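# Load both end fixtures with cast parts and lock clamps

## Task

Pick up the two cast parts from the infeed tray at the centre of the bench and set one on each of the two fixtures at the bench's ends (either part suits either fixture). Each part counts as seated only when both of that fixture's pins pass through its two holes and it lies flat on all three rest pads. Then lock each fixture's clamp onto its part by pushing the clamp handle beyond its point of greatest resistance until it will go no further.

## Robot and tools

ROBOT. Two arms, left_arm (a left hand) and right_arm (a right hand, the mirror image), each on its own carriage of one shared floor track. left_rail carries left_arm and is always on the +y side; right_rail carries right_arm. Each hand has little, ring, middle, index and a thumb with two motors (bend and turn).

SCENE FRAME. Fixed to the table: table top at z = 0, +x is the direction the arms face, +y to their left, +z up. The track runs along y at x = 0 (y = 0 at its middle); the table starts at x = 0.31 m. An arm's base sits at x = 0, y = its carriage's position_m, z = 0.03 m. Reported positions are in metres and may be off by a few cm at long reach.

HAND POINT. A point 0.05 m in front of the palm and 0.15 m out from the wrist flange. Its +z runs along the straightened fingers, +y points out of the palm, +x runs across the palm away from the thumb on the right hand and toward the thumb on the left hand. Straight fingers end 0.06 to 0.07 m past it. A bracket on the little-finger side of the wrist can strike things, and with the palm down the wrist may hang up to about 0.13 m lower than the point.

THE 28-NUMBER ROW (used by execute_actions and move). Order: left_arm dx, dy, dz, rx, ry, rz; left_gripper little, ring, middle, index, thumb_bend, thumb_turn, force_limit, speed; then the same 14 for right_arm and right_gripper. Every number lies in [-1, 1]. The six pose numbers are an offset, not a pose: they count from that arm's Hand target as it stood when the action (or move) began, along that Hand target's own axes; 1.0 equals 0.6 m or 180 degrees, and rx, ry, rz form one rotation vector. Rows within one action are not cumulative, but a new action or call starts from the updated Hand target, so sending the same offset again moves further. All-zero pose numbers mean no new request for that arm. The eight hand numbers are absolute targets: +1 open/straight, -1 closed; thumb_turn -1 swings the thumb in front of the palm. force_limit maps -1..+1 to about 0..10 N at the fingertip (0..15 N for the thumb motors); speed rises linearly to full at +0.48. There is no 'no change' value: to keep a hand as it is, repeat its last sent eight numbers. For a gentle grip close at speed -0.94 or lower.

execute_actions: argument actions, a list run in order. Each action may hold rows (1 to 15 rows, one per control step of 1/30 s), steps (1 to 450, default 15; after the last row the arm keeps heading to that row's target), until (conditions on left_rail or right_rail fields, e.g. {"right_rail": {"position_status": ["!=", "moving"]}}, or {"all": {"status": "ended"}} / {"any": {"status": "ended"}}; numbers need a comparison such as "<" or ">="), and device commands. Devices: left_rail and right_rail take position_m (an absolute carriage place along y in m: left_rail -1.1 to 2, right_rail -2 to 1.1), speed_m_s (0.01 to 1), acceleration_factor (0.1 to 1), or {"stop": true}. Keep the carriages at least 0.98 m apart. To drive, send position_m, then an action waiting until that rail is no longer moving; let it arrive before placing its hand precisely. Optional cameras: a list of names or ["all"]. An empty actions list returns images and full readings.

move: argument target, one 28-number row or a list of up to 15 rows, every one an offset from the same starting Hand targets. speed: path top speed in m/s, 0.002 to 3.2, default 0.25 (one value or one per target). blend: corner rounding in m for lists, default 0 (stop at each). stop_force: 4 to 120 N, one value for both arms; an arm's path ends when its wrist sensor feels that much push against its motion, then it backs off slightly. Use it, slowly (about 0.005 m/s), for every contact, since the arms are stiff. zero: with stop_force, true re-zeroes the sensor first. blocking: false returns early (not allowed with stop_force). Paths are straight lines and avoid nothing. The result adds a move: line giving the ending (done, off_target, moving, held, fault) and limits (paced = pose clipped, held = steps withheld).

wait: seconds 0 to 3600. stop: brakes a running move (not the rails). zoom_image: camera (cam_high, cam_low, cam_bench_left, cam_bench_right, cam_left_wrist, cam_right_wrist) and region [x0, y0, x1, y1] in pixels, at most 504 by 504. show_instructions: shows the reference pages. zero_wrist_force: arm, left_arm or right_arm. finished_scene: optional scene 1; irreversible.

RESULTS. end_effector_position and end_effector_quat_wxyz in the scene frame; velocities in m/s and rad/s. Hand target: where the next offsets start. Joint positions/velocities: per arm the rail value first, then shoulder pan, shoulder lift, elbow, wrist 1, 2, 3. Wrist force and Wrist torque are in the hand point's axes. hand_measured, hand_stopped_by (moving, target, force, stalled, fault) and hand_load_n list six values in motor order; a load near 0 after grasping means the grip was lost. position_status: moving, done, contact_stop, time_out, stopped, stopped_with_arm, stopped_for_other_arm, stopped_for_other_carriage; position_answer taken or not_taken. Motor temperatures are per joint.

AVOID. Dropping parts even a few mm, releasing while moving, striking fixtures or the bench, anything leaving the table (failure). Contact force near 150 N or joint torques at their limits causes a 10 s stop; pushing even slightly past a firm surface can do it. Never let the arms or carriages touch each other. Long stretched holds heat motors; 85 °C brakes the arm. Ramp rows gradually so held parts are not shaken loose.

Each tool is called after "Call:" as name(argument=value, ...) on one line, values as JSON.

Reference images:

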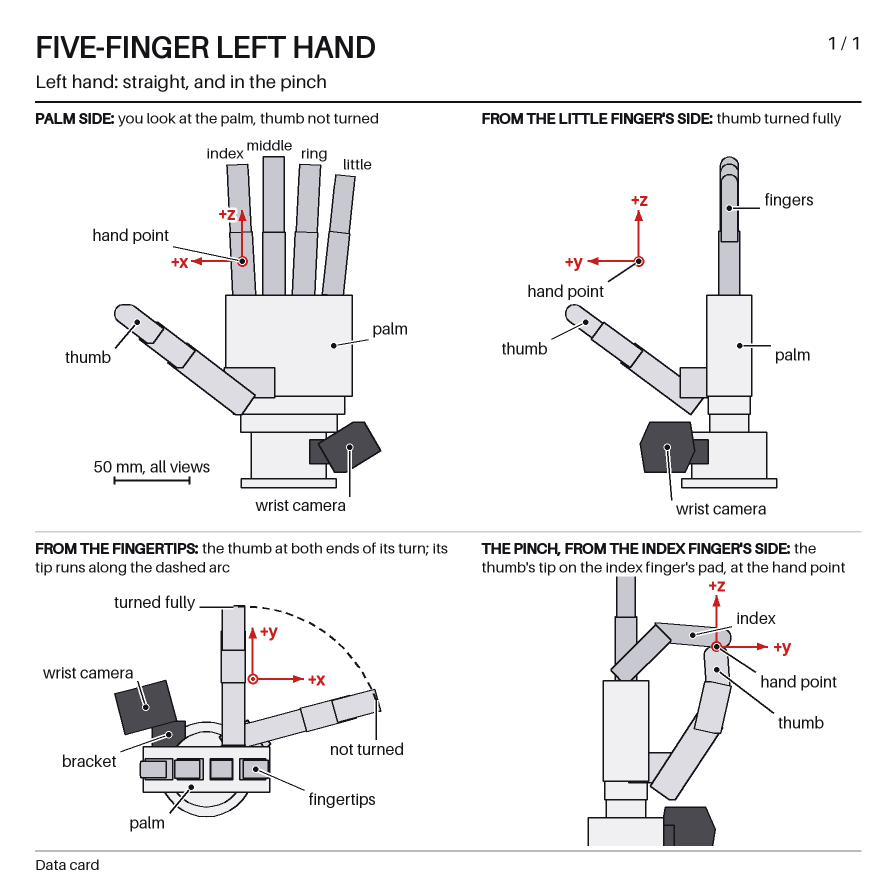

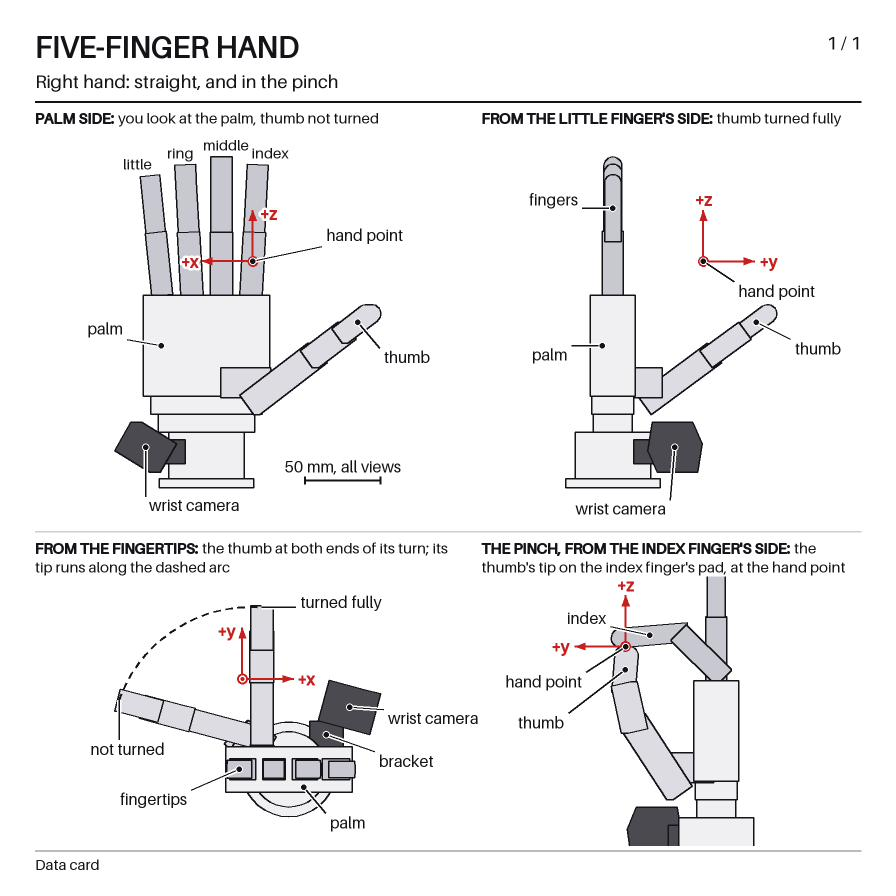

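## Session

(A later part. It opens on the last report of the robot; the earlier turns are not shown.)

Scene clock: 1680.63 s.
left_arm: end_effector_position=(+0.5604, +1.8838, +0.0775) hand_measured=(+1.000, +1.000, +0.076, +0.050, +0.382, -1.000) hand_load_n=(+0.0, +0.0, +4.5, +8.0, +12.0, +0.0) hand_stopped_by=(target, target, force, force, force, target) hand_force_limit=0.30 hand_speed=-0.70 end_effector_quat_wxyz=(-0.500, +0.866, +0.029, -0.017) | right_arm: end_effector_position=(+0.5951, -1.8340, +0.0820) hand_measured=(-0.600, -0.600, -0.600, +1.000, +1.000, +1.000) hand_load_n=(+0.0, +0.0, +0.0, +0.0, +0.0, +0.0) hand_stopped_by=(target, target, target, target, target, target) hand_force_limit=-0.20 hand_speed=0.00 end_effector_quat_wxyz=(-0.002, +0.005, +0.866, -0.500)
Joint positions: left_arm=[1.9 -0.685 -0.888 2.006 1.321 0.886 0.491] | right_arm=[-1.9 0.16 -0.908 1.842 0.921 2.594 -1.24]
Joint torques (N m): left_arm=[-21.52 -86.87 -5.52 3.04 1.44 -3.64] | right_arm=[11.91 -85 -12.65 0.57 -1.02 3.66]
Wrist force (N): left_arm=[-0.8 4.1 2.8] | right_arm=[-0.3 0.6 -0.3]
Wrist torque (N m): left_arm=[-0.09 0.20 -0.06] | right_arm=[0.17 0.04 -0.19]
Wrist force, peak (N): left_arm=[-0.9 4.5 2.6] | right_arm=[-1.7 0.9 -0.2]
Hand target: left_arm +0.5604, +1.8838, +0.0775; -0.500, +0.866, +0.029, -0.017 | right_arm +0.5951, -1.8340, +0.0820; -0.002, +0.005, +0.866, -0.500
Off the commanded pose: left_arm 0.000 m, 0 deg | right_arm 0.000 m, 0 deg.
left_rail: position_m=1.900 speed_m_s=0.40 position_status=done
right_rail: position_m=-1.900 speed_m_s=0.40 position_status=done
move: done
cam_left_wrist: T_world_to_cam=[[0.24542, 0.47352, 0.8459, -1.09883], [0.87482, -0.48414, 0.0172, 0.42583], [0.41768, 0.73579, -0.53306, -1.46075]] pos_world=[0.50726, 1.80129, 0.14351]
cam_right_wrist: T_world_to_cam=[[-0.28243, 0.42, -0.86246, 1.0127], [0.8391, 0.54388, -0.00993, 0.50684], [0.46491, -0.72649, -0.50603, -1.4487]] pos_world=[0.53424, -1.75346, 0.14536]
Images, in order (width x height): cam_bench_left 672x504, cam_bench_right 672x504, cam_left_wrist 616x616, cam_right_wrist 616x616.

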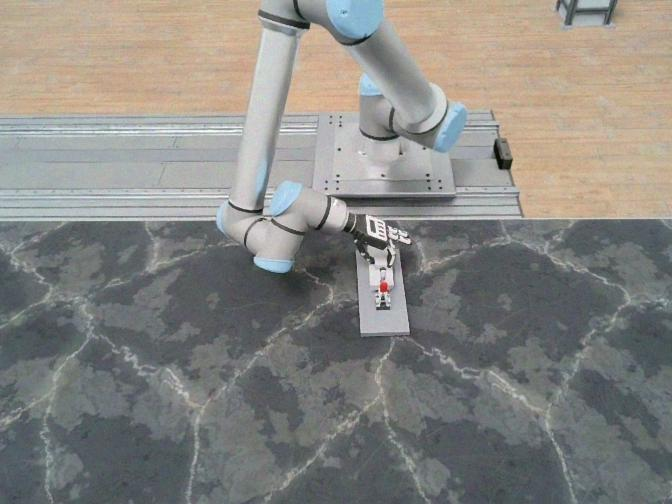

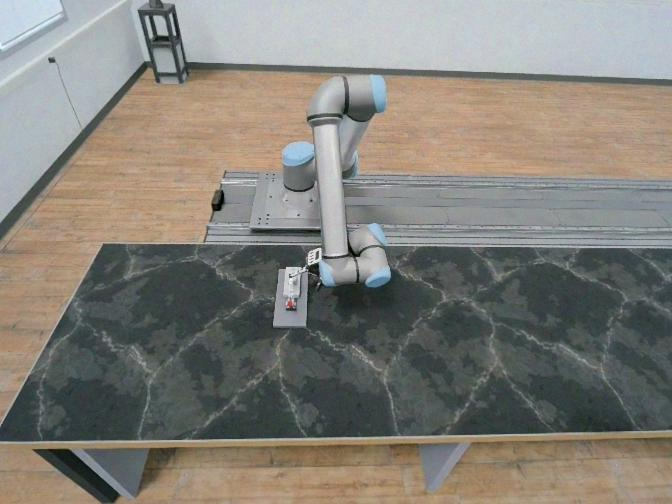

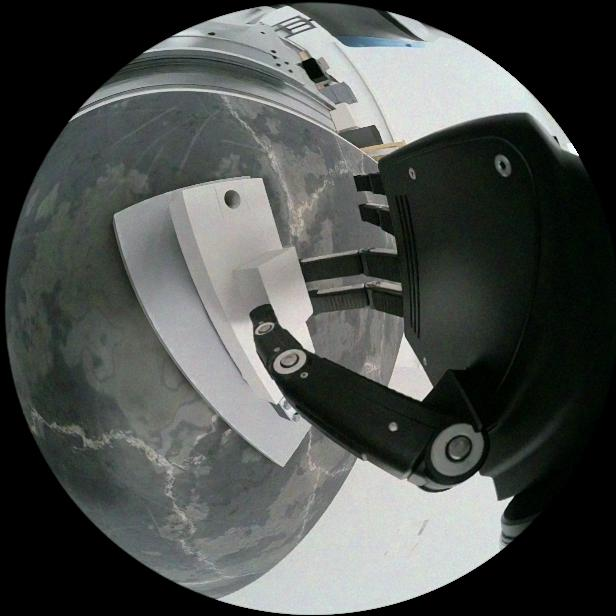

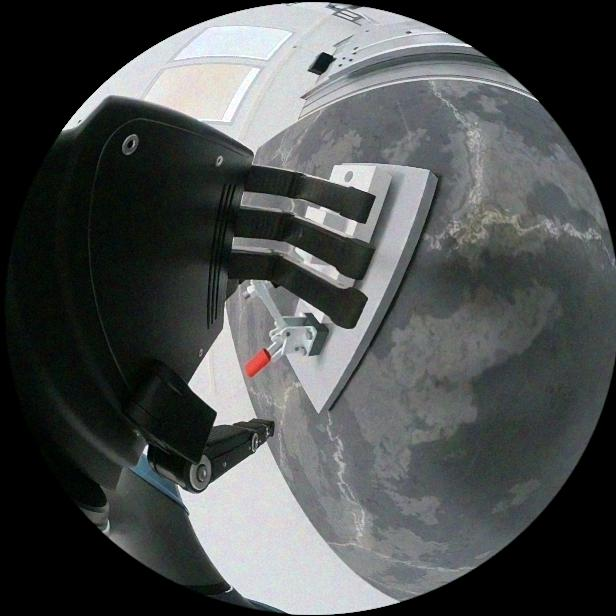

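Call:
move(target=[0,0.0152,0.0088,0,0,0,1,1,-0.2,-0.3,0.1,-1,0.3,-0.7,0,0,0,0,0,0,-0.6,-0.6,-0.6,1,1,1,-0.2,0], speed=0.01, stop_force=7)

Call:
move(target=[[0,0,0,0,0,0,1,1,-0.2,-0.3,0.1,-1,0.3,-0.7,0,-0.0981,-0.0567,0,0,0,-0.6,-0.6,1,1,1,1,-0.2,0],[0,0,0,0,0,0,1,1,-0.2,-0.3,0.1,-1,0.3,-0.7,-0.175,-0.0981,-0.0567,0,0,0,-0.6,-0.6,1,1,1,1,-0.2,0],[0,0,0,0,0,0,1,1,-0.2,-0.3,0.1,-1,0.3,-0.7,-0.175,-0.0188,-0.0108,0,0,0,-0.6,-0.6,1,1,1,1,-0.2,0]], speed=0.08, blend=0.01, cameras=["cam_right_wrist","cam_bench_right"])

Call:
zoom_image(camera="cam_bench_right", region=[250, 240, 340, 330])

Call:
zoom_image(camera="cam_right_wrist", region=[230, 180, 430, 380])

Scene clock: 1725.80 s.
left_arm: end_effector_position=(+0.5603, +1.8838, +0.0767) hand_measured=(+1.000, +1.000, +0.076, +0.050, +0.382, -1.000) hand_load_n=(+0.0, +0.0, +5.0, +9.0, +10.5, -1.0) hand_stopped_by=(target, target, force, force, force, target) hand_force_limit=0.30 hand_speed=-0.70 end_effector_quat_wxyz=(-0.500, +0.866, +0.029, -0.017) | right_arm: end_effector_position=(+0.5951, -1.8340, +0.0820) hand_measured=(-0.600, -0.600, -0.600, +1.000, +1.000, +1.000) hand_load_n=(+0.0, +0.0, +0.0, +0.0, +0.0, +0.0) hand_stopped_by=(target, target, target, target, target, target) hand_force_limit=-0.20 hand_speed=0.00 end_effector_quat_wxyz=(-0.002, +0.005, +0.866, -0.500)
Joint positions: left_arm=[1.9 -0.685 -0.886 2.006 1.32 0.886 0.491] | right_arm=[-1.9 0.16 -0.908 1.842 0.921 2.594 -1.24]
Joint torques (N m): left_arm=[-16.9 -86.35 -17.03 5.82 -1.08 -3.52] | right_arm=[12.97 -83.9 -12.9 0.68 -1.07 3.45]
Wrist force (N): left_arm=[-5.3 1.5 1.0] | right_arm=[-0.5 0.8 -0.3]
Wrist torque (N m): left_arm=[-0.14 0.08 -0.01] | right_arm=[0.18 0.07 -0.20]
Wrist force, peak (N): left_arm=[-7.0 -5.2 -4.2] | right_arm=[-1.0 0.6 0.0]
Hand target: left_arm +0.5604, +1.8838, +0.0767; -0.500, +0.866, +0.029, -0.017 (not the last commanded pose) | right_arm +0.5951, -1.8340, +0.0820; -0.002, +0.005, +0.866, -0.500
Off the commanded pose: left_arm 0.010 m, 0 deg | right_arm 0.000 m, 0 deg.
left_rail: position_m=1.900 speed_m_s=0.40 position_status=done
right_rail: position_m=-1.900 speed_m_s=0.40 position_status=done
move: contact (left_arm)

Scene clock: 1729.07 s.
left_arm: end_effector_position=(+0.5603, +1.8838, +0.0767) hand_measured=(+1.000, +1.000, +0.076, +0.050, +0.382, -1.000) hand_load_n=(+0.0, +0.0, +4.5, +9.5, +10.0, -1.0) hand_stopped_by=(target, target, force, force, force, target) hand_force_limit=0.30 hand_speed=-0.70 end_effector_quat_wxyz=(-0.500, +0.866, +0.029, -0.017) | right_arm: end_effector_position=(+0.7001, -1.8351, +0.0951) hand_measured=(-0.600, -0.600, +1.000, +1.000, +1.000, +1.000) hand_load_n=(+0.0, +0.0, +0.0, +0.0, +0.0, +0.0) hand_stopped_by=(target, target, target, target, target, target) hand_force_limit=-0.20 hand_speed=0.00 end_effector_quat_wxyz=(-0.002, +0.005, +0.866, -0.500)
Joint positions: left_arm=[1.9 -0.685 -0.886 2.006 1.32 0.886 0.491] | right_arm=[-1.9 0.134 -0.822 1.617 1.021 2.6 -1.287]
Joint torques (N m): left_arm=[-6.68 -84.53 -21.75 5.3 -2.36 -3.13] | right_arm=[-7.31 -62.62 -17.88 0.81 3.73 -3.74]
Wrist force (N): left_arm=[-5.0 1.4 1.3] | right_arm=[-0.2 0.3 -0.2]
Wrist torque (N m): left_arm=[-0.14 0.07 -0.01] | right_arm=[0.10 0.01 0.06]
Wrist force, peak (N): left_arm=[-5.6 1.4 1.0] | right_arm=[-0.8 1.0 -0.2]
Hand target: left_arm +0.5604, +1.8838, +0.0767; -0.500, +0.866, +0.029, -0.017 | right_arm +0.7001, -1.8351, +0.0950; -0.002, +0.005, +0.866, -0.500
Off the commanded pose: left_arm 0.000 m, 0 deg | right_arm 0.000 m, 0 deg.
left_rail: position_m=1.900 speed_m_s=0.40 position_status=done
right_rail: position_m=-1.900 speed_m_s=0.40 position_status=done
move: done
cam_right_wrist: T_world_to_cam=[[-0.28243, 0.42, -0.86246, 1.05421], [0.8391, 0.54388, -0.00993, 0.41947], [0.46491, -0.72649, -0.50603, -1.49163]] pos_world=[0.63924, -1.75456, 0.15856]
Images, in order (width x height): cam_bench_right 672x504, cam_right_wrist 616x616.

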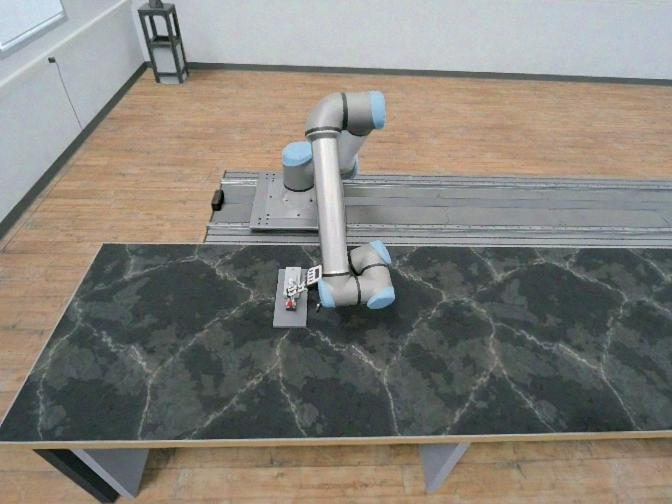

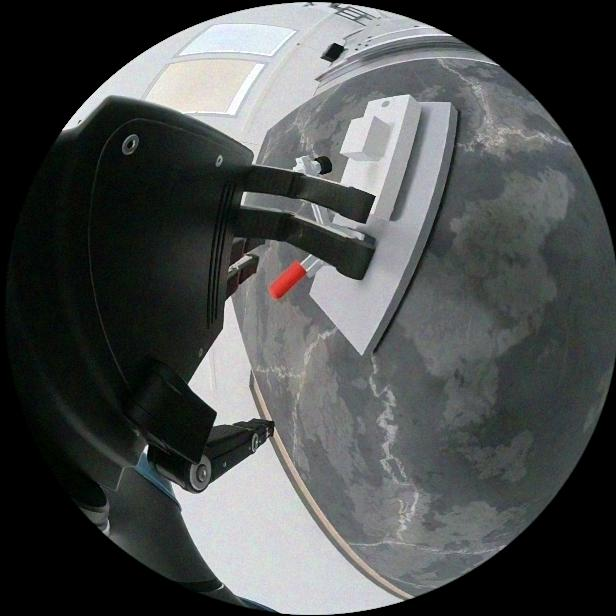

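Scaled by 5.600.

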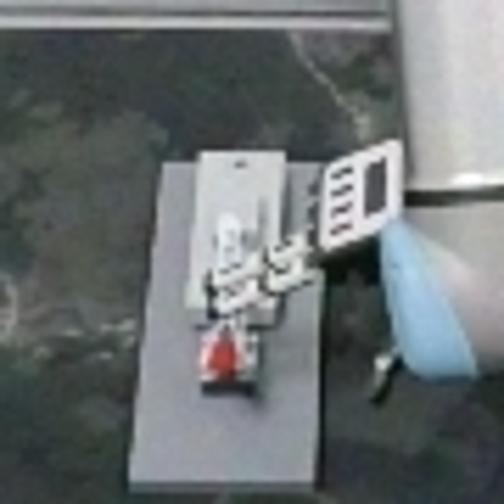

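Scaled by 2.520 from the camera's image (finer frame: 880x880).

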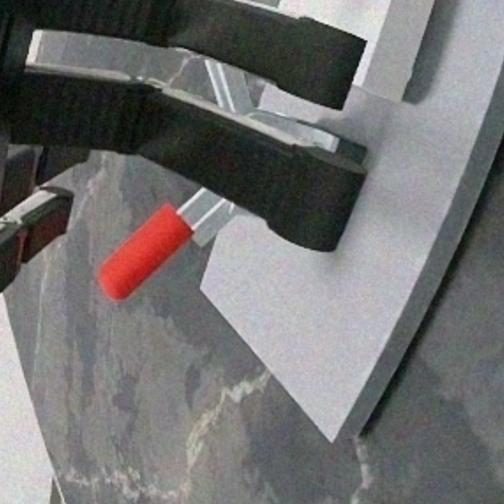

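Call:
move(target=[-0.0016,0,0,0,0,0,1,1,-0.2,-0.3,0.1,-1,0.3,-0.7,0,0,0,0,0,0,-0.6,-0.6,1,1,1,1,-0.2,0], speed=0.01)

Call:
move(target=[0,0.0136,0.0079,0,0,0,1,1,-0.2,-0.3,0.1,-1,0.3,-0.7,0,0,0,0,0,0,-0.6,-0.6,1,1,1,1,-0.2,0], speed=0.01, stop_force=7)

Call:
move(target=[[0,0,0,0,0,0,1,1,-0.2,-0.3,0.1,-1,0.3,-0.7,-0.0123,0.0279,0.0161,0,0,0,-0.6,-0.6,1,1,1,1,-0.2,0],[0,0,0,0,0,0,1,1,-0.2,-0.3,0.1,-1,0.3,-0.7,-0.0353,0.0508,0.0293,0,0,0,-0.6,-0.6,1,1,1,1,-0.2,0],[0,0,0,0,0,0,1,1,-0.2,-0.3,0.1,-1,0.3,-0.7,-0.0482,0.0722,0.0417,0,0,0,-0.6,-0.6,1,1,1,1,-0.2,0]], speed=0.02, blend=0.003, stop_force=20, cameras=["cam_right_wrist","cam_bench_right","cam_left_wrist"])

Call:
zoom_image(camera="cam_bench_right", region=[250, 240, 340, 330])

Call:
zoom_image(camera="cam_right_wrist", region=[230, 150, 430, 350])

Scene clock: 1754.47 s.
left_arm: end_effector_position=(+0.5594, +1.8838, +0.0767) hand_measured=(+1.000, +1.000, +0.076, +0.050, +0.382, -1.000) hand_load_n=(+0.0, +0.0, +4.0, +8.5, +11.5, +0.5) hand_stopped_by=(target, target, force, force, force, target) hand_force_limit=0.30 hand_speed=-0.70 end_effector_quat_wxyz=(-0.500, +0.866, +0.029, -0.017) | right_arm: end_effector_position=(+0.7001, -1.8351, +0.0950) hand_measured=(-0.600, -0.600, +1.000, +1.000, +1.000, +1.000) hand_load_n=(+0.0, +0.0, -0.5, +0.0, +0.0, +0.0) hand_stopped_by=(target, target, target, target, target, target) hand_force_limit=-0.20 hand_speed=0.00 end_effector_quat_wxyz=(-0.002, +0.005, +0.866, -0.500)
Joint positions: left_arm=[1.9 -0.687 -0.887 2.008 1.319 0.887 0.49] | right_arm=[-1.9 0.134 -0.822 1.617 1.021 2.6 -1.287]
Joint torques (N m): left_arm=[-20.68 -86.59 -3 2.74 1.49 -3.5] | right_arm=[-8.11 -63.36 -17.86 0.7 3.82 -3.45]
Wrist force (N): left_arm=[0.1 4.4 1.9] | right_arm=[0.0 0.2 -0.2]
Wrist torque (N m): left_arm=[-0.08 0.13 -0.06] | right_arm=[0.08 -0.02 0.07]
Wrist force, peak (N): left_arm=[-5.6 1.4 1.4] | right_arm=[-0.1 0.4 -0.9]
Hand target: left_arm +0.5594, +1.8838, +0.0767; -0.500, +0.866, +0.029, -0.017 | right_arm +0.7001, -1.8351, +0.0950; -0.002, +0.005, +0.866, -0.500
Off the commanded pose: left_arm 0.000 m, 0 deg | right_arm 0.000 m, 0 deg.
left_rail: position_m=1.900 speed_m_s=0.40 position_status=done
right_rail: position_m=-1.900 speed_m_s=0.40 position_status=done
move: done

Scene clock: 1755.73 s.
left_arm: end_effector_position=(+0.5593, +1.8838, +0.0750) hand_measured=(+1.000, +1.000, +0.076, +0.050, +0.382, -1.000) hand_load_n=(+0.0, +0.0, +3.0, +9.0, +12.0, +0.0) hand_stopped_by=(target, target, force, force, force, target) hand_force_limit=0.30 hand_speed=-0.70 end_effector_quat_wxyz=(-0.500, +0.866, +0.029, -0.017) | right_arm: end_effector_position=(+0.7001, -1.8351, +0.0950) hand_measured=(-0.600, -0.600, +1.000, +1.000, +1.000, +1.000) hand_load_n=(+0.0, +0.0, +0.0, +0.0, +0.0, +0.0) hand_stopped_by=(target, target, target, target, target, target) hand_force_limit=-0.20 hand_speed=0.00 end_effector_quat_wxyz=(-0.002, +0.005, +0.866, -0.500)
Joint positions: left_arm=[1.9 -0.687 -0.884 2.008 1.316 0.887 0.49] | right_arm=[-1.9 0.134 -0.822 1.617 1.021 2.6 -1.287]
Joint torques (N m): left_arm=[-15.34 -87.41 -11.46 6.89 -2.59 -2.2] | right_arm=[-7.7 -62.01 -17.54 0.66 3.89 -3.76]
Wrist force (N): left_arm=[-5.0 6.5 2.1] | right_arm=[-0.6 0.5 -0.2]
Wrist torque (N m): left_arm=[-0.12 0.03 -0.05] | right_arm=[0.13 0.08 0.04]
Wrist force, peak (N): left_arm=[-5.6 6.6 2.2] | right_arm=[-0.8 0.4 -0.5]
Hand target: left_arm +0.5593, +1.8838, +0.0750; -0.500, +0.866, +0.029, -0.017 (not the last commanded pose) | right_arm +0.7001, -1.8351, +0.0950; -0.002, +0.005, +0.866, -0.500
Off the commanded pose: left_arm 0.008 m, 0 deg | right_arm 0.000 m, 0 deg.
left_rail: position_m=1.900 speed_m_s=0.40 position_status=done
right_rail: position_m=-1.900 speed_m_s=0.40 position_status=done
move: contact (left_arm)

Scene clock: 1759.50 s.
left_arm: end_effector_position=(+0.5593, +1.8838, +0.0750) hand_measured=(+1.000, +1.000, +0.076, +0.050, +0.382, -1.000) hand_load_n=(+0.0, +0.0, +3.0, +8.5, +12.0, +0.0) hand_stopped_by=(target, target, force, force, force, target) hand_force_limit=0.30 hand_speed=-0.70 end_effector_quat_wxyz=(-0.500, +0.866, +0.029, -0.017) | right_arm: end_effector_position=(+0.7290, -1.8355, +0.0450) hand_measured=(-0.600, -0.600, +1.000, +1.000, +1.000, +1.000) hand_load_n=(+0.0, +0.0, +0.0, +0.5, +0.0, +0.0) hand_stopped_by=(target, target, target, target, target, target) hand_force_limit=-0.20 hand_speed=0.00 end_effector_quat_wxyz=(-0.002, +0.005, +0.866, -0.500)
Joint positions: left_arm=[1.9 -0.687 -0.884 2.008 1.316 0.887 0.49] | right_arm=[-1.9 0.129 -0.733 1.553 0.986 2.602 -1.298]
Joint torques (N m): left_arm=[0.89 -86.42 -4.82 6.79 -3.04 1.89] | right_arm=[-8.35 -62.03 -36.4 -1.01 -2.67 -3.93]
Wrist force (N): left_arm=[-4.9 6.5 1.3] | right_arm=[5.7 -7.3 -6.1]
Wrist torque (N m): left_arm=[-0.09 0.02 -0.04] | right_arm=[0.92 0.55 0.41]
Wrist force, peak (N): left_arm=[-5.5 6.6 2.4] | right_arm=[10.5 -11.3 -12.4]
Hand target: left_arm +0.5593, +1.8838, +0.0750; -0.500, +0.866, +0.029, -0.017 | right_arm +0.7290, -1.8355, +0.0450; -0.002, +0.005, +0.866, -0.500
Off the commanded pose: left_arm 0.000 m, 0 deg | right_arm 0.000 m, 0 deg.
left_rail: position_m=1.900 speed_m_s=0.40 position_status=done
right_rail: position_m=-1.900 speed_m_s=0.40 position_status=done
move: done
cam_left_wrist: T_world_to_cam=[[0.24542, 0.47352, 0.8459, -1.09645], [0.87482, -0.48414, 0.0172, 0.42684], [0.41768, 0.73579, -0.53306, -1.46163]] pos_world=[0.50616, 1.80129, 0.14101]
cam_right_wrist: T_world_to_cam=[[-0.28243, 0.42, -0.86246, 1.01936], [0.8391, 0.54388, -0.00993, 0.39485], [0.46491, -0.72649, -0.50603, -1.53076]] pos_world=[0.66824, -1.75496, 0.10846]
Images, in order (width x height): cam_bench_right 672x504, cam_left_wrist 616x616, cam_right_wrist 616x616.

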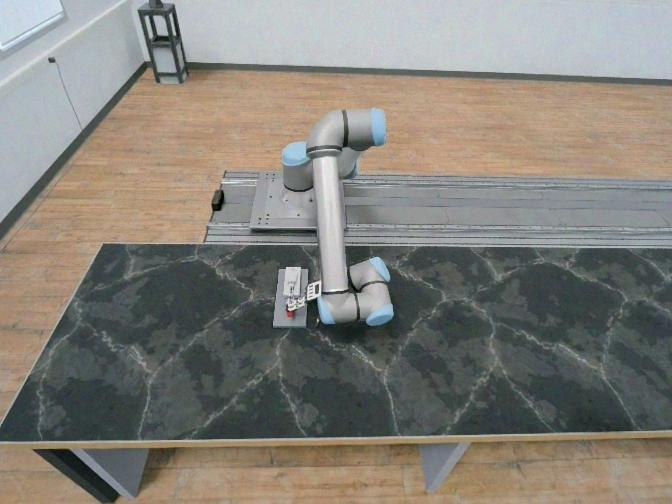

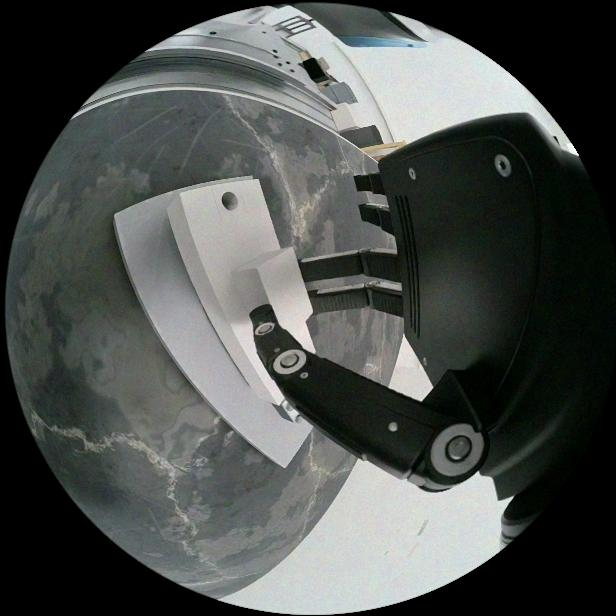

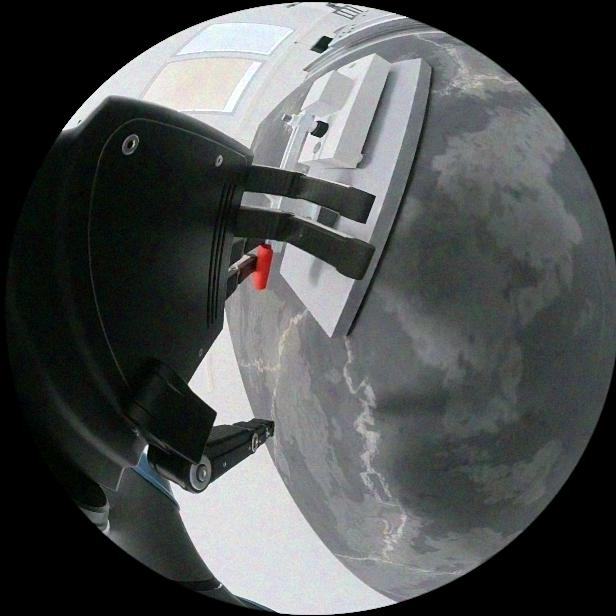

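Scaled by 5.600.

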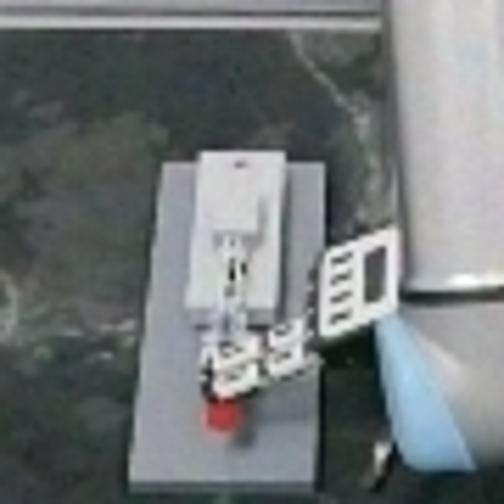

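Scaled by 2.520 from the camera's image (finer frame: 880x880).

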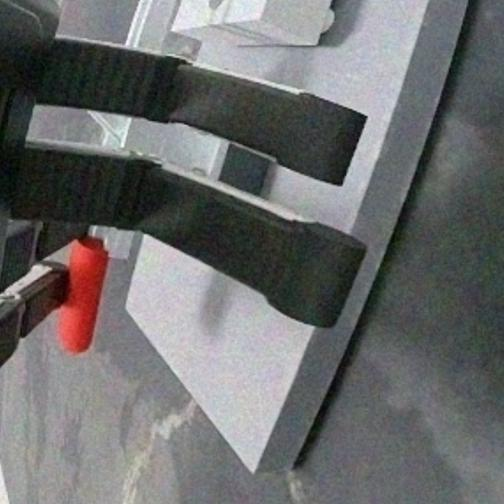

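Call:
move(target=[-0.0016,0,0,0,0,0,1,1,-0.2,-0.3,0.1,-1,0.3,-0.7,0,0,0,0,0,0,-0.6,-0.6,1,1,1,1,-0.2,0], speed=0.01)

Call:
move(target=[0,0.0116,0.0067,0,0,0,1,1,-0.2,-0.3,0.1,-1,0.3,-0.7,0,0,0,0,0,0,-0.6,-0.6,1,1,1,1,-0.2,0], speed=0.01, stop_force=7)

Call:
move(target=[0,0,0,0,0,0,1,1,-0.2,-0.3,0.1,-1,0.3,-0.7,0,0.0144,0.0083,0,0,0,-0.6,-0.6,1,1,1,1,-0.2,0], speed=0.01, stop_force=40, cameras=["cam_right_wrist","cam_bench_right","cam_left_wrist"])

Call:
zoom_image(camera="cam_right_wrist", region=[230, 90, 430, 290])

Call:
zoom_image(camera="cam_left_wrist", region=[100, 150, 300, 350])

Scene clock: 1790.37 s.
left_arm: end_effector_position=(+0.5584, +1.8838, +0.0750) hand_measured=(+1.000, +1.000, +0.076, +0.050, +0.382, -1.000) hand_load_n=(+0.0, +0.0, +3.5, +9.5, +10.5, +0.5) hand_stopped_by=(target, target, force, force, force, target) hand_force_limit=0.30 hand_speed=-0.70 end_effector_quat_wxyz=(-0.500, +0.866, +0.029, -0.017) | right_arm: end_effector_position=(+0.7290, -1.8355, +0.0450) hand_measured=(-0.600, -0.600, +1.000, +1.000, +1.000, +1.000) hand_load_n=(+0.0, +0.0, +0.0, +0.5, +0.0, +0.0) hand_stopped_by=(target, target, target, target, target, target) hand_force_limit=-0.20 hand_speed=0.00 end_effector_quat_wxyz=(-0.002, +0.005, +0.866, -0.500)
Joint positions: left_arm=[1.9 -0.688 -0.885 2.01 1.316 0.888 0.489] | right_arm=[-1.9 0.129 -0.733 1.553 0.986 2.602 -1.298]
Joint torques (N m): left_arm=[-20.87 -83.07 1.51 2.26 4.28 -3.01] | right_arm=[-4.26 -61.06 -35.89 0.59 -2.86 -3.84]
Wrist force (N): left_arm=[8.0 -1.7 -0.5] | right_arm=[5.3 -7.3 -6.1]
Wrist torque (N m): left_arm=[-0.07 0.33 0.01] | right_arm=[0.94 0.59 0.38]
Wrist force, peak (N): left_arm=[-5.2 7.0 1.9] | right_arm=[6.3 -7.9 -6.5]
Hand target: left_arm +0.5584, +1.8838, +0.0750; -0.500, +0.866, +0.029, -0.017 | right_arm +0.7290, -1.8355, +0.0450; -0.002, +0.005, +0.866, -0.500
Off the commanded pose: left_arm 0.000 m, 0 deg | right_arm 0.000 m, 0 deg.
left_rail: position_m=1.900 speed_m_s=0.40 position_status=done
right_rail: position_m=-1.900 speed_m_s=0.40 position_status=done
move: done

Scene clock: 1791.50 s.
left_arm: end_effector_position=(+0.5583, +1.8838, +0.0744) hand_measured=(+1.000, +1.000, +0.076, +0.050, +0.382, -1.000) hand_load_n=(+0.0, +0.0, +3.5, +10.0, +9.5, +1.0) hand_stopped_by=(target, target, force, force, force, target) hand_force_limit=0.30 hand_speed=-0.70 end_effector_quat_wxyz=(-0.500, +0.866, +0.029, -0.017) | right_arm: end_effector_position=(+0.7290, -1.8355, +0.0450) hand_measured=(-0.600, -0.600, +1.000, +1.000, +1.000, +1.000) hand_load_n=(+0.0, +0.0, +0.0, +0.5, +0.0, +0.0) hand_stopped_by=(target, target, target, target, target, target) hand_force_limit=-0.20 hand_speed=0.00 end_effector_quat_wxyz=(-0.002, +0.005, +0.866, -0.500)
Joint positions: left_arm=[1.9 -0.688 -0.884 2.01 1.315 0.888 0.489] | right_arm=[-1.9 0.129 -0.733 1.553 0.986 2.602 -1.298]
Joint torques (N m): left_arm=[-14.68 -82.04 -5.3 5.74 2.49 -2.24] | right_arm=[-3.37 -62.57 -35.7 1 -2.87 -3.86]
Wrist force (N): left_arm=[3.9 -2.1 -2.4] | right_arm=[5.7 -7.7 -6.1]
Wrist torque (N m): left_arm=[-0.15 0.21 -0.01] | right_arm=[0.87 0.55 0.40]
Wrist force, peak (N): left_arm=[5.6 -14.7 -8.9] | right_arm=[5.9 -7.8 -6.4]
Hand target: left_arm +0.5583, +1.8838, +0.0744; -0.500, +0.866, +0.029, -0.017 (not the last commanded pose) | right_arm +0.7290, -1.8355, +0.0450; -0.002, +0.005, +0.866, -0.500
Off the commanded pose: left_arm 0.007 m, 0 deg | right_arm 0.000 m, 0 deg.
left_rail: position_m=1.900 speed_m_s=0.40 position_status=done
right_rail: position_m=-1.900 speed_m_s=0.40 position_status=done
move: contact (left_arm)

Scene clock: 1792.90 s.
left_arm: end_effector_position=(+0.5583, +1.8838, +0.0744) hand_measured=(+1.000, +1.000, +0.076, +0.050, +0.382, -1.000) hand_load_n=(-0.5, +0.0, +3.5, +10.0, +9.5, +0.5) hand_stopped_by=(target, target, force, force, force, target) hand_force_limit=0.30 hand_speed=-0.70 end_effector_quat_wxyz=(-0.500, +0.866, +0.029, -0.017) | right_arm: end_effector_position=(+0.7291, -1.8355, +0.0425) hand_measured=(-0.600, -0.600, +1.000, +1.000, +1.000, +1.000) hand_load_n=(+0.0, +0.0, +0.0, +1.5, +0.0, -0.5) hand_stopped_by=(target, target, target, target, target, target) hand_force_limit=-0.20 hand_speed=0.00 end_effector_quat_wxyz=(-0.002, +0.005, +0.866, -0.500)
Joint positions: left_arm=[1.9 -0.688 -0.884 2.01 1.315 0.888 0.489] | right_arm=[-1.9 0.129 -0.73 1.553 0.983 2.602 -1.298]
Joint torques (N m): left_arm=[-5.49 -82.97 -5.45 5.74 0.37 -1.23] | right_arm=[-1.51 -66.95 -16.57 0.83 -10.9 -3.31]
Wrist force (N): left_arm=[3.9 -1.9 -2.5] | right_arm=[4.6 -34.8 -36.4]
Wrist torque (N m): left_arm=[-0.12 0.18 -0.01] | right_arm=[4.14 0.47 0.38]
Wrist force, peak (N): left_arm=[4.4 -2.0 -2.3] | right_arm=[5.5 -40.5 -44.6]
Hand target: left_arm +0.5583, +1.8838, +0.0744; -0.500, +0.866, +0.029, -0.017 | right_arm +0.7291, -1.8355, +0.0425; -0.002, +0.005, +0.866, -0.500 (not the last commanded pose)
Off the commanded pose: left_arm 0.000 m, 0 deg | right_arm 0.007 m, 0 deg.
left_rail: position_m=1.900 speed_m_s=0.40 position_status=done
right_rail: position_m=-1.900 speed_m_s=0.40 position_status=done
move: contact (right_arm)
cam_left_wrist: T_world_to_cam=[[0.24538, 0.47362, 0.84586, -1.09585], [0.87485, -0.48409, 0.01727, 0.42763], [0.41765, 0.73576, -0.53313, -1.46144]] pos_world=[0.50516, 1.80129, 0.14041]
cam_right_wrist: T_world_to_cam=[[-0.28231, 0.41996, -0.86252, 1.01697], [0.83909, 0.54391, -0.00981, 0.39487], [0.46501, -0.7265, -0.50593, -1.53216]] pos_world=[0.66824, -1.75496, 0.10586]
Images, in order (width x height): cam_bench_right 672x504, cam_left_wrist 616x616, cam_right_wrist 616x616.

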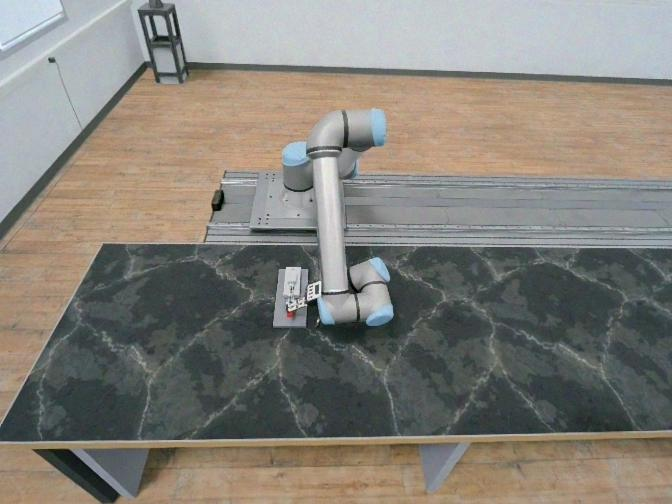

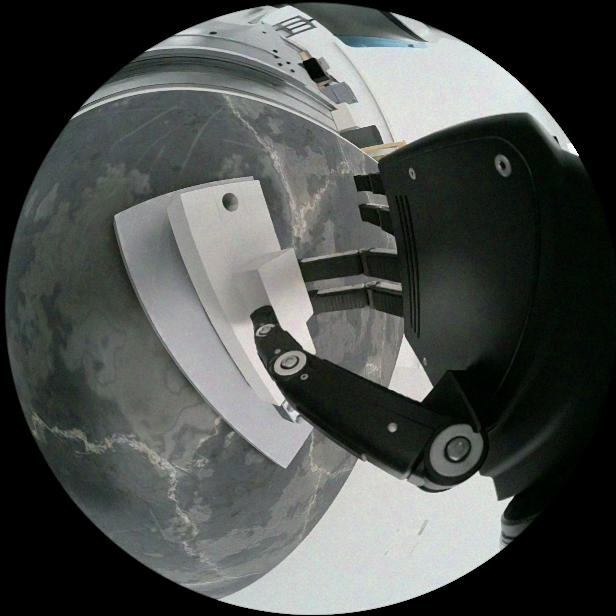

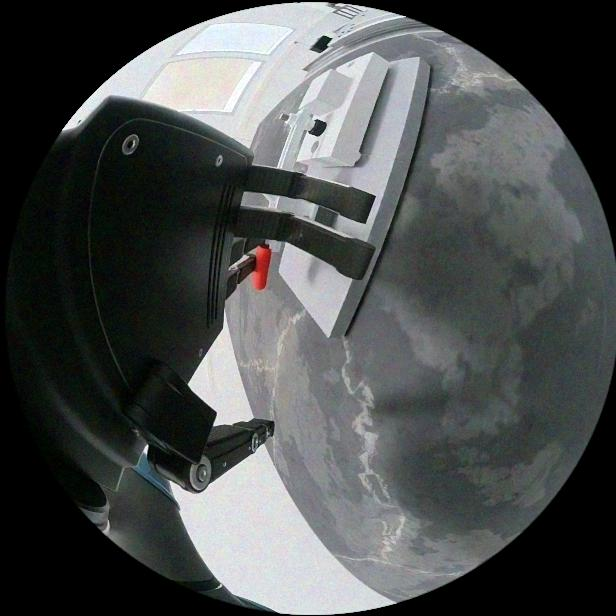

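Scaled by 2.520 from the camera's image (finer frame: 880x880).

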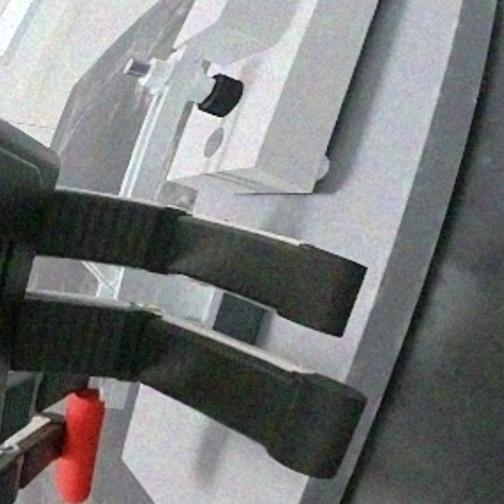

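Scaled by 2.520 from the camera's image (finer frame: 880x880).

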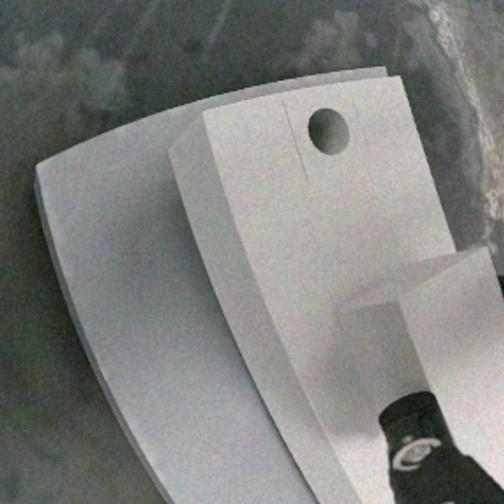

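Call:
move(target=[0.0006,0,0,0,0,0,1,1,-0.2,-0.3,0.1,-1,0.3,-0.7,0,-0.1364,-0.0788,0,0,0,-0.6,-0.6,1,1,1,1,-0.2,0], speed=0.08)

Call:
move(target=[0,0.0101,0.0058,0,0,0,1,1,-0.2,-0.3,0.1,-1,0.3,-0.7,0,0,0,0,0,0,-0.6,-0.6,-0.6,-0.6,1,1,-0.2,0], speed=0.006, stop_force=10, cameras=["cam_left_wrist","cam_bench_left"])

Call:
zoom_image(camera="cam_left_wrist", region=[160, 160, 280, 280])

Call:
zoom_image(camera="cam_left_wrist", region=[180, 340, 330, 490])

Call:
zoom_image(camera="cam_bench_left", region=[330, 230, 430, 350])

Scene clock: 1886.17 s.
left_arm: end_effector_position=(+0.5587, +1.8838, +0.0744) hand_measured=(+1.000, +1.000, +0.076, +0.050, +0.382, -1.000) hand_load_n=(+0.0, +0.0, +3.5, +9.0, +11.0, +0.0) hand_stopped_by=(target, target, force, force, force, target) hand_force_limit=0.30 hand_speed=-0.70 end_effector_quat_wxyz=(-0.500, +0.866, +0.029, -0.017) | right_arm: end_effector_position=(+0.7291, -1.8355, +0.1369) hand_measured=(-0.600, -0.600, +1.000, +1.000, +1.000, +1.000) hand_load_n=(+0.5, +0.0, +0.0, +0.0, +0.0, +0.0) hand_stopped_by=(target, target, target, target, target, target) hand_force_limit=-0.20 hand_speed=0.00 end_effector_quat_wxyz=(-0.002, +0.005, +0.866, -0.500)
Joint positions: left_arm=[1.9 -0.687 -0.884 2.01 1.315 0.887 0.489] | right_arm=[-1.9 0.129 -0.837 1.543 1.1 2.602 -1.298]
Joint torques (N m): left_arm=[17.55 -59.11 -26.09 6.29 -3.27 3.24] | right_arm=[12.91 -92.38 -38.6 6.89 2.93 2.98]
Wrist force (N): left_arm=[-3.6 3.1 0.5] | right_arm=[0.1 -1.1 0.1]
Wrist torque (N m): left_arm=[-0.15 0.03 -0.02] | right_arm=[-0.08 0.01 0.02]
Wrist force, peak (N): left_arm=[4.4 -2.2 -2.6] | right_arm=[4.7 -35.4 -36.4]
Hand target: left_arm +0.5587, +1.8838, +0.0744; -0.500, +0.866, +0.029, -0.017 | right_arm +0.7291, -1.8354, +0.1370; -0.002, +0.005, +0.866, -0.500
Off the commanded pose: left_arm 0.000 m, 0 deg | right_arm 0.000 m, 0 deg.
left_rail: position_m=1.900 speed_m_s=0.40 position_status=done
right_rail: position_m=-1.900 speed_m_s=0.40 position_status=done
move: done

Scene clock: 1887.27 s.
left_arm: end_effector_position=(+0.5587, +1.8838, +0.0742) hand_measured=(+1.000, +1.000, +0.076, +0.050, +0.382, -1.000) hand_load_n=(+0.0, +0.0, +4.0, +10.0, +9.5, +0.0) hand_stopped_by=(target, target, force, force, force, target) hand_force_limit=0.30 hand_speed=-0.70 end_effector_quat_wxyz=(-0.500, +0.866, +0.029, -0.017) | right_arm: end_effector_position=(+0.7291, -1.8354, +0.1370) hand_measured=(-0.600, -0.600, -0.600, -0.600, +1.000, +1.000) hand_load_n=(+0.0, +0.0, +0.0, +0.0, +0.0, +0.0) hand_stopped_by=(target, target, target, target, target, target) hand_force_limit=-0.20 hand_speed=0.00 end_effector_quat_wxyz=(-0.002, +0.005, +0.866, -0.500)
Joint positions: left_arm=[1.9 -0.687 -0.883 2.009 1.315 0.887 0.489] | right_arm=[-1.9 0.129 -0.837 1.543 1.1 2.602 -1.298]
Joint torques (N m): left_arm=[16.83 -82.24 -15.54 3.6 0.31 3.24] | right_arm=[14.27 -95.36 -38.05 6.71 0.34 3.5]
Wrist force (N): left_arm=[-3.8 -6.1 -3.9] | right_arm=[0.0 -1.0 -0.3]
Wrist torque (N m): left_arm=[-0.11 0.02 0.03] | right_arm=[-0.03 0.05 0.02]
Wrist force, peak (N): left_arm=[-3.2 -10.5 -7.3] | right_arm=[-0.4 -1.7 0.1]
Hand target: left_arm +0.5587, +1.8838, +0.0742; -0.500, +0.866, +0.029, -0.017 (not the last commanded pose) | right_arm +0.7291, -1.8354, +0.1370; -0.002, +0.005, +0.866, -0.500
Off the commanded pose: left_arm 0.007 m, 0 deg | right_arm 0.000 m, 0 deg.
left_rail: position_m=1.900 speed_m_s=0.40 position_status=done
right_rail: position_m=-1.900 speed_m_s=0.40 position_status=done
move: contact (left_arm)
cam_left_wrist: T_world_to_cam=[[0.24549, 0.47348, 0.8459, -1.09559], [0.8748, -0.48418, 0.01713, 0.42747], [0.41768, 0.73579, -0.53306, -1.4618]] pos_world=[0.50557, 1.80129, 0.14021]
Images, in order (width x height): cam_bench_left 672x504, cam_left_wrist 616x616.

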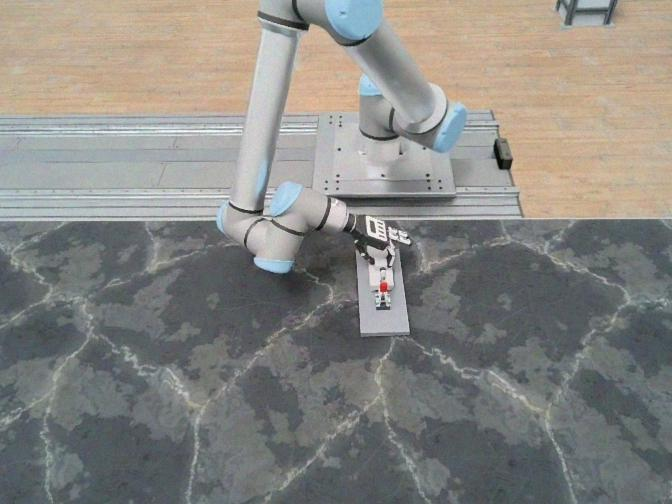

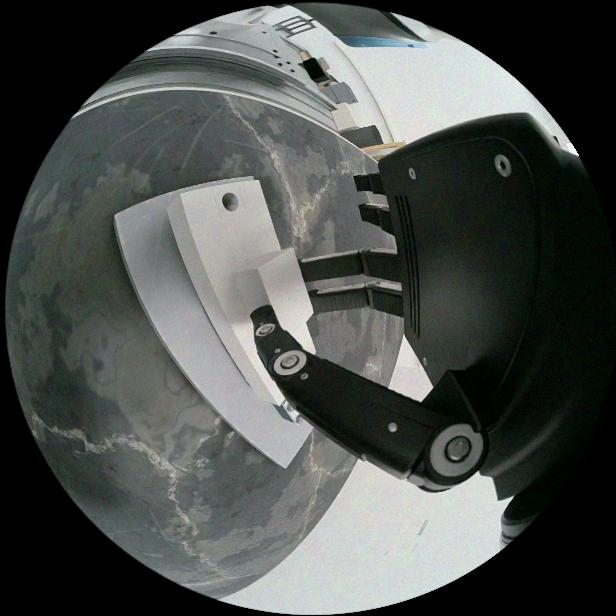

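Scaled by 4.200 from the camera's image (finer frame: 880x880).

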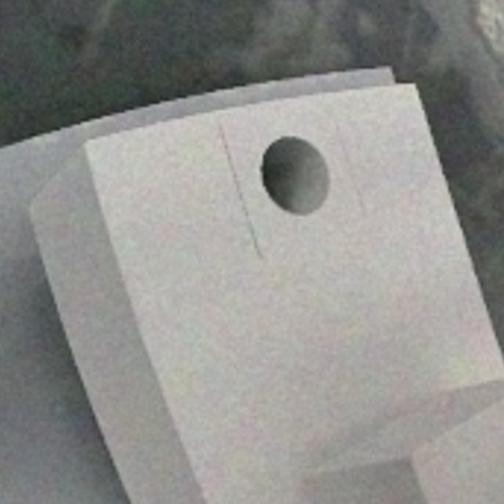

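Scaled by 3.360 from the camera's image (finer frame: 880x880).

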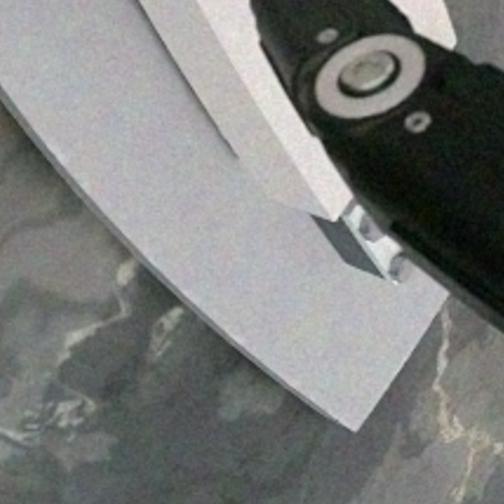

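Scaled by 4.200.

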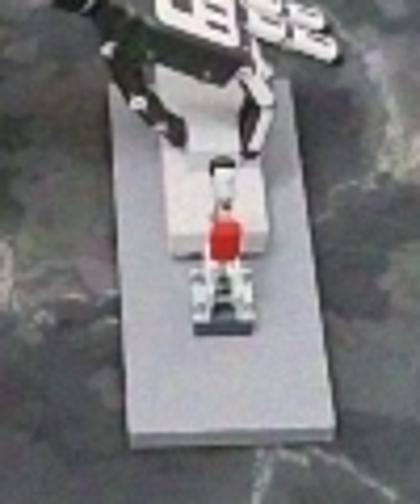

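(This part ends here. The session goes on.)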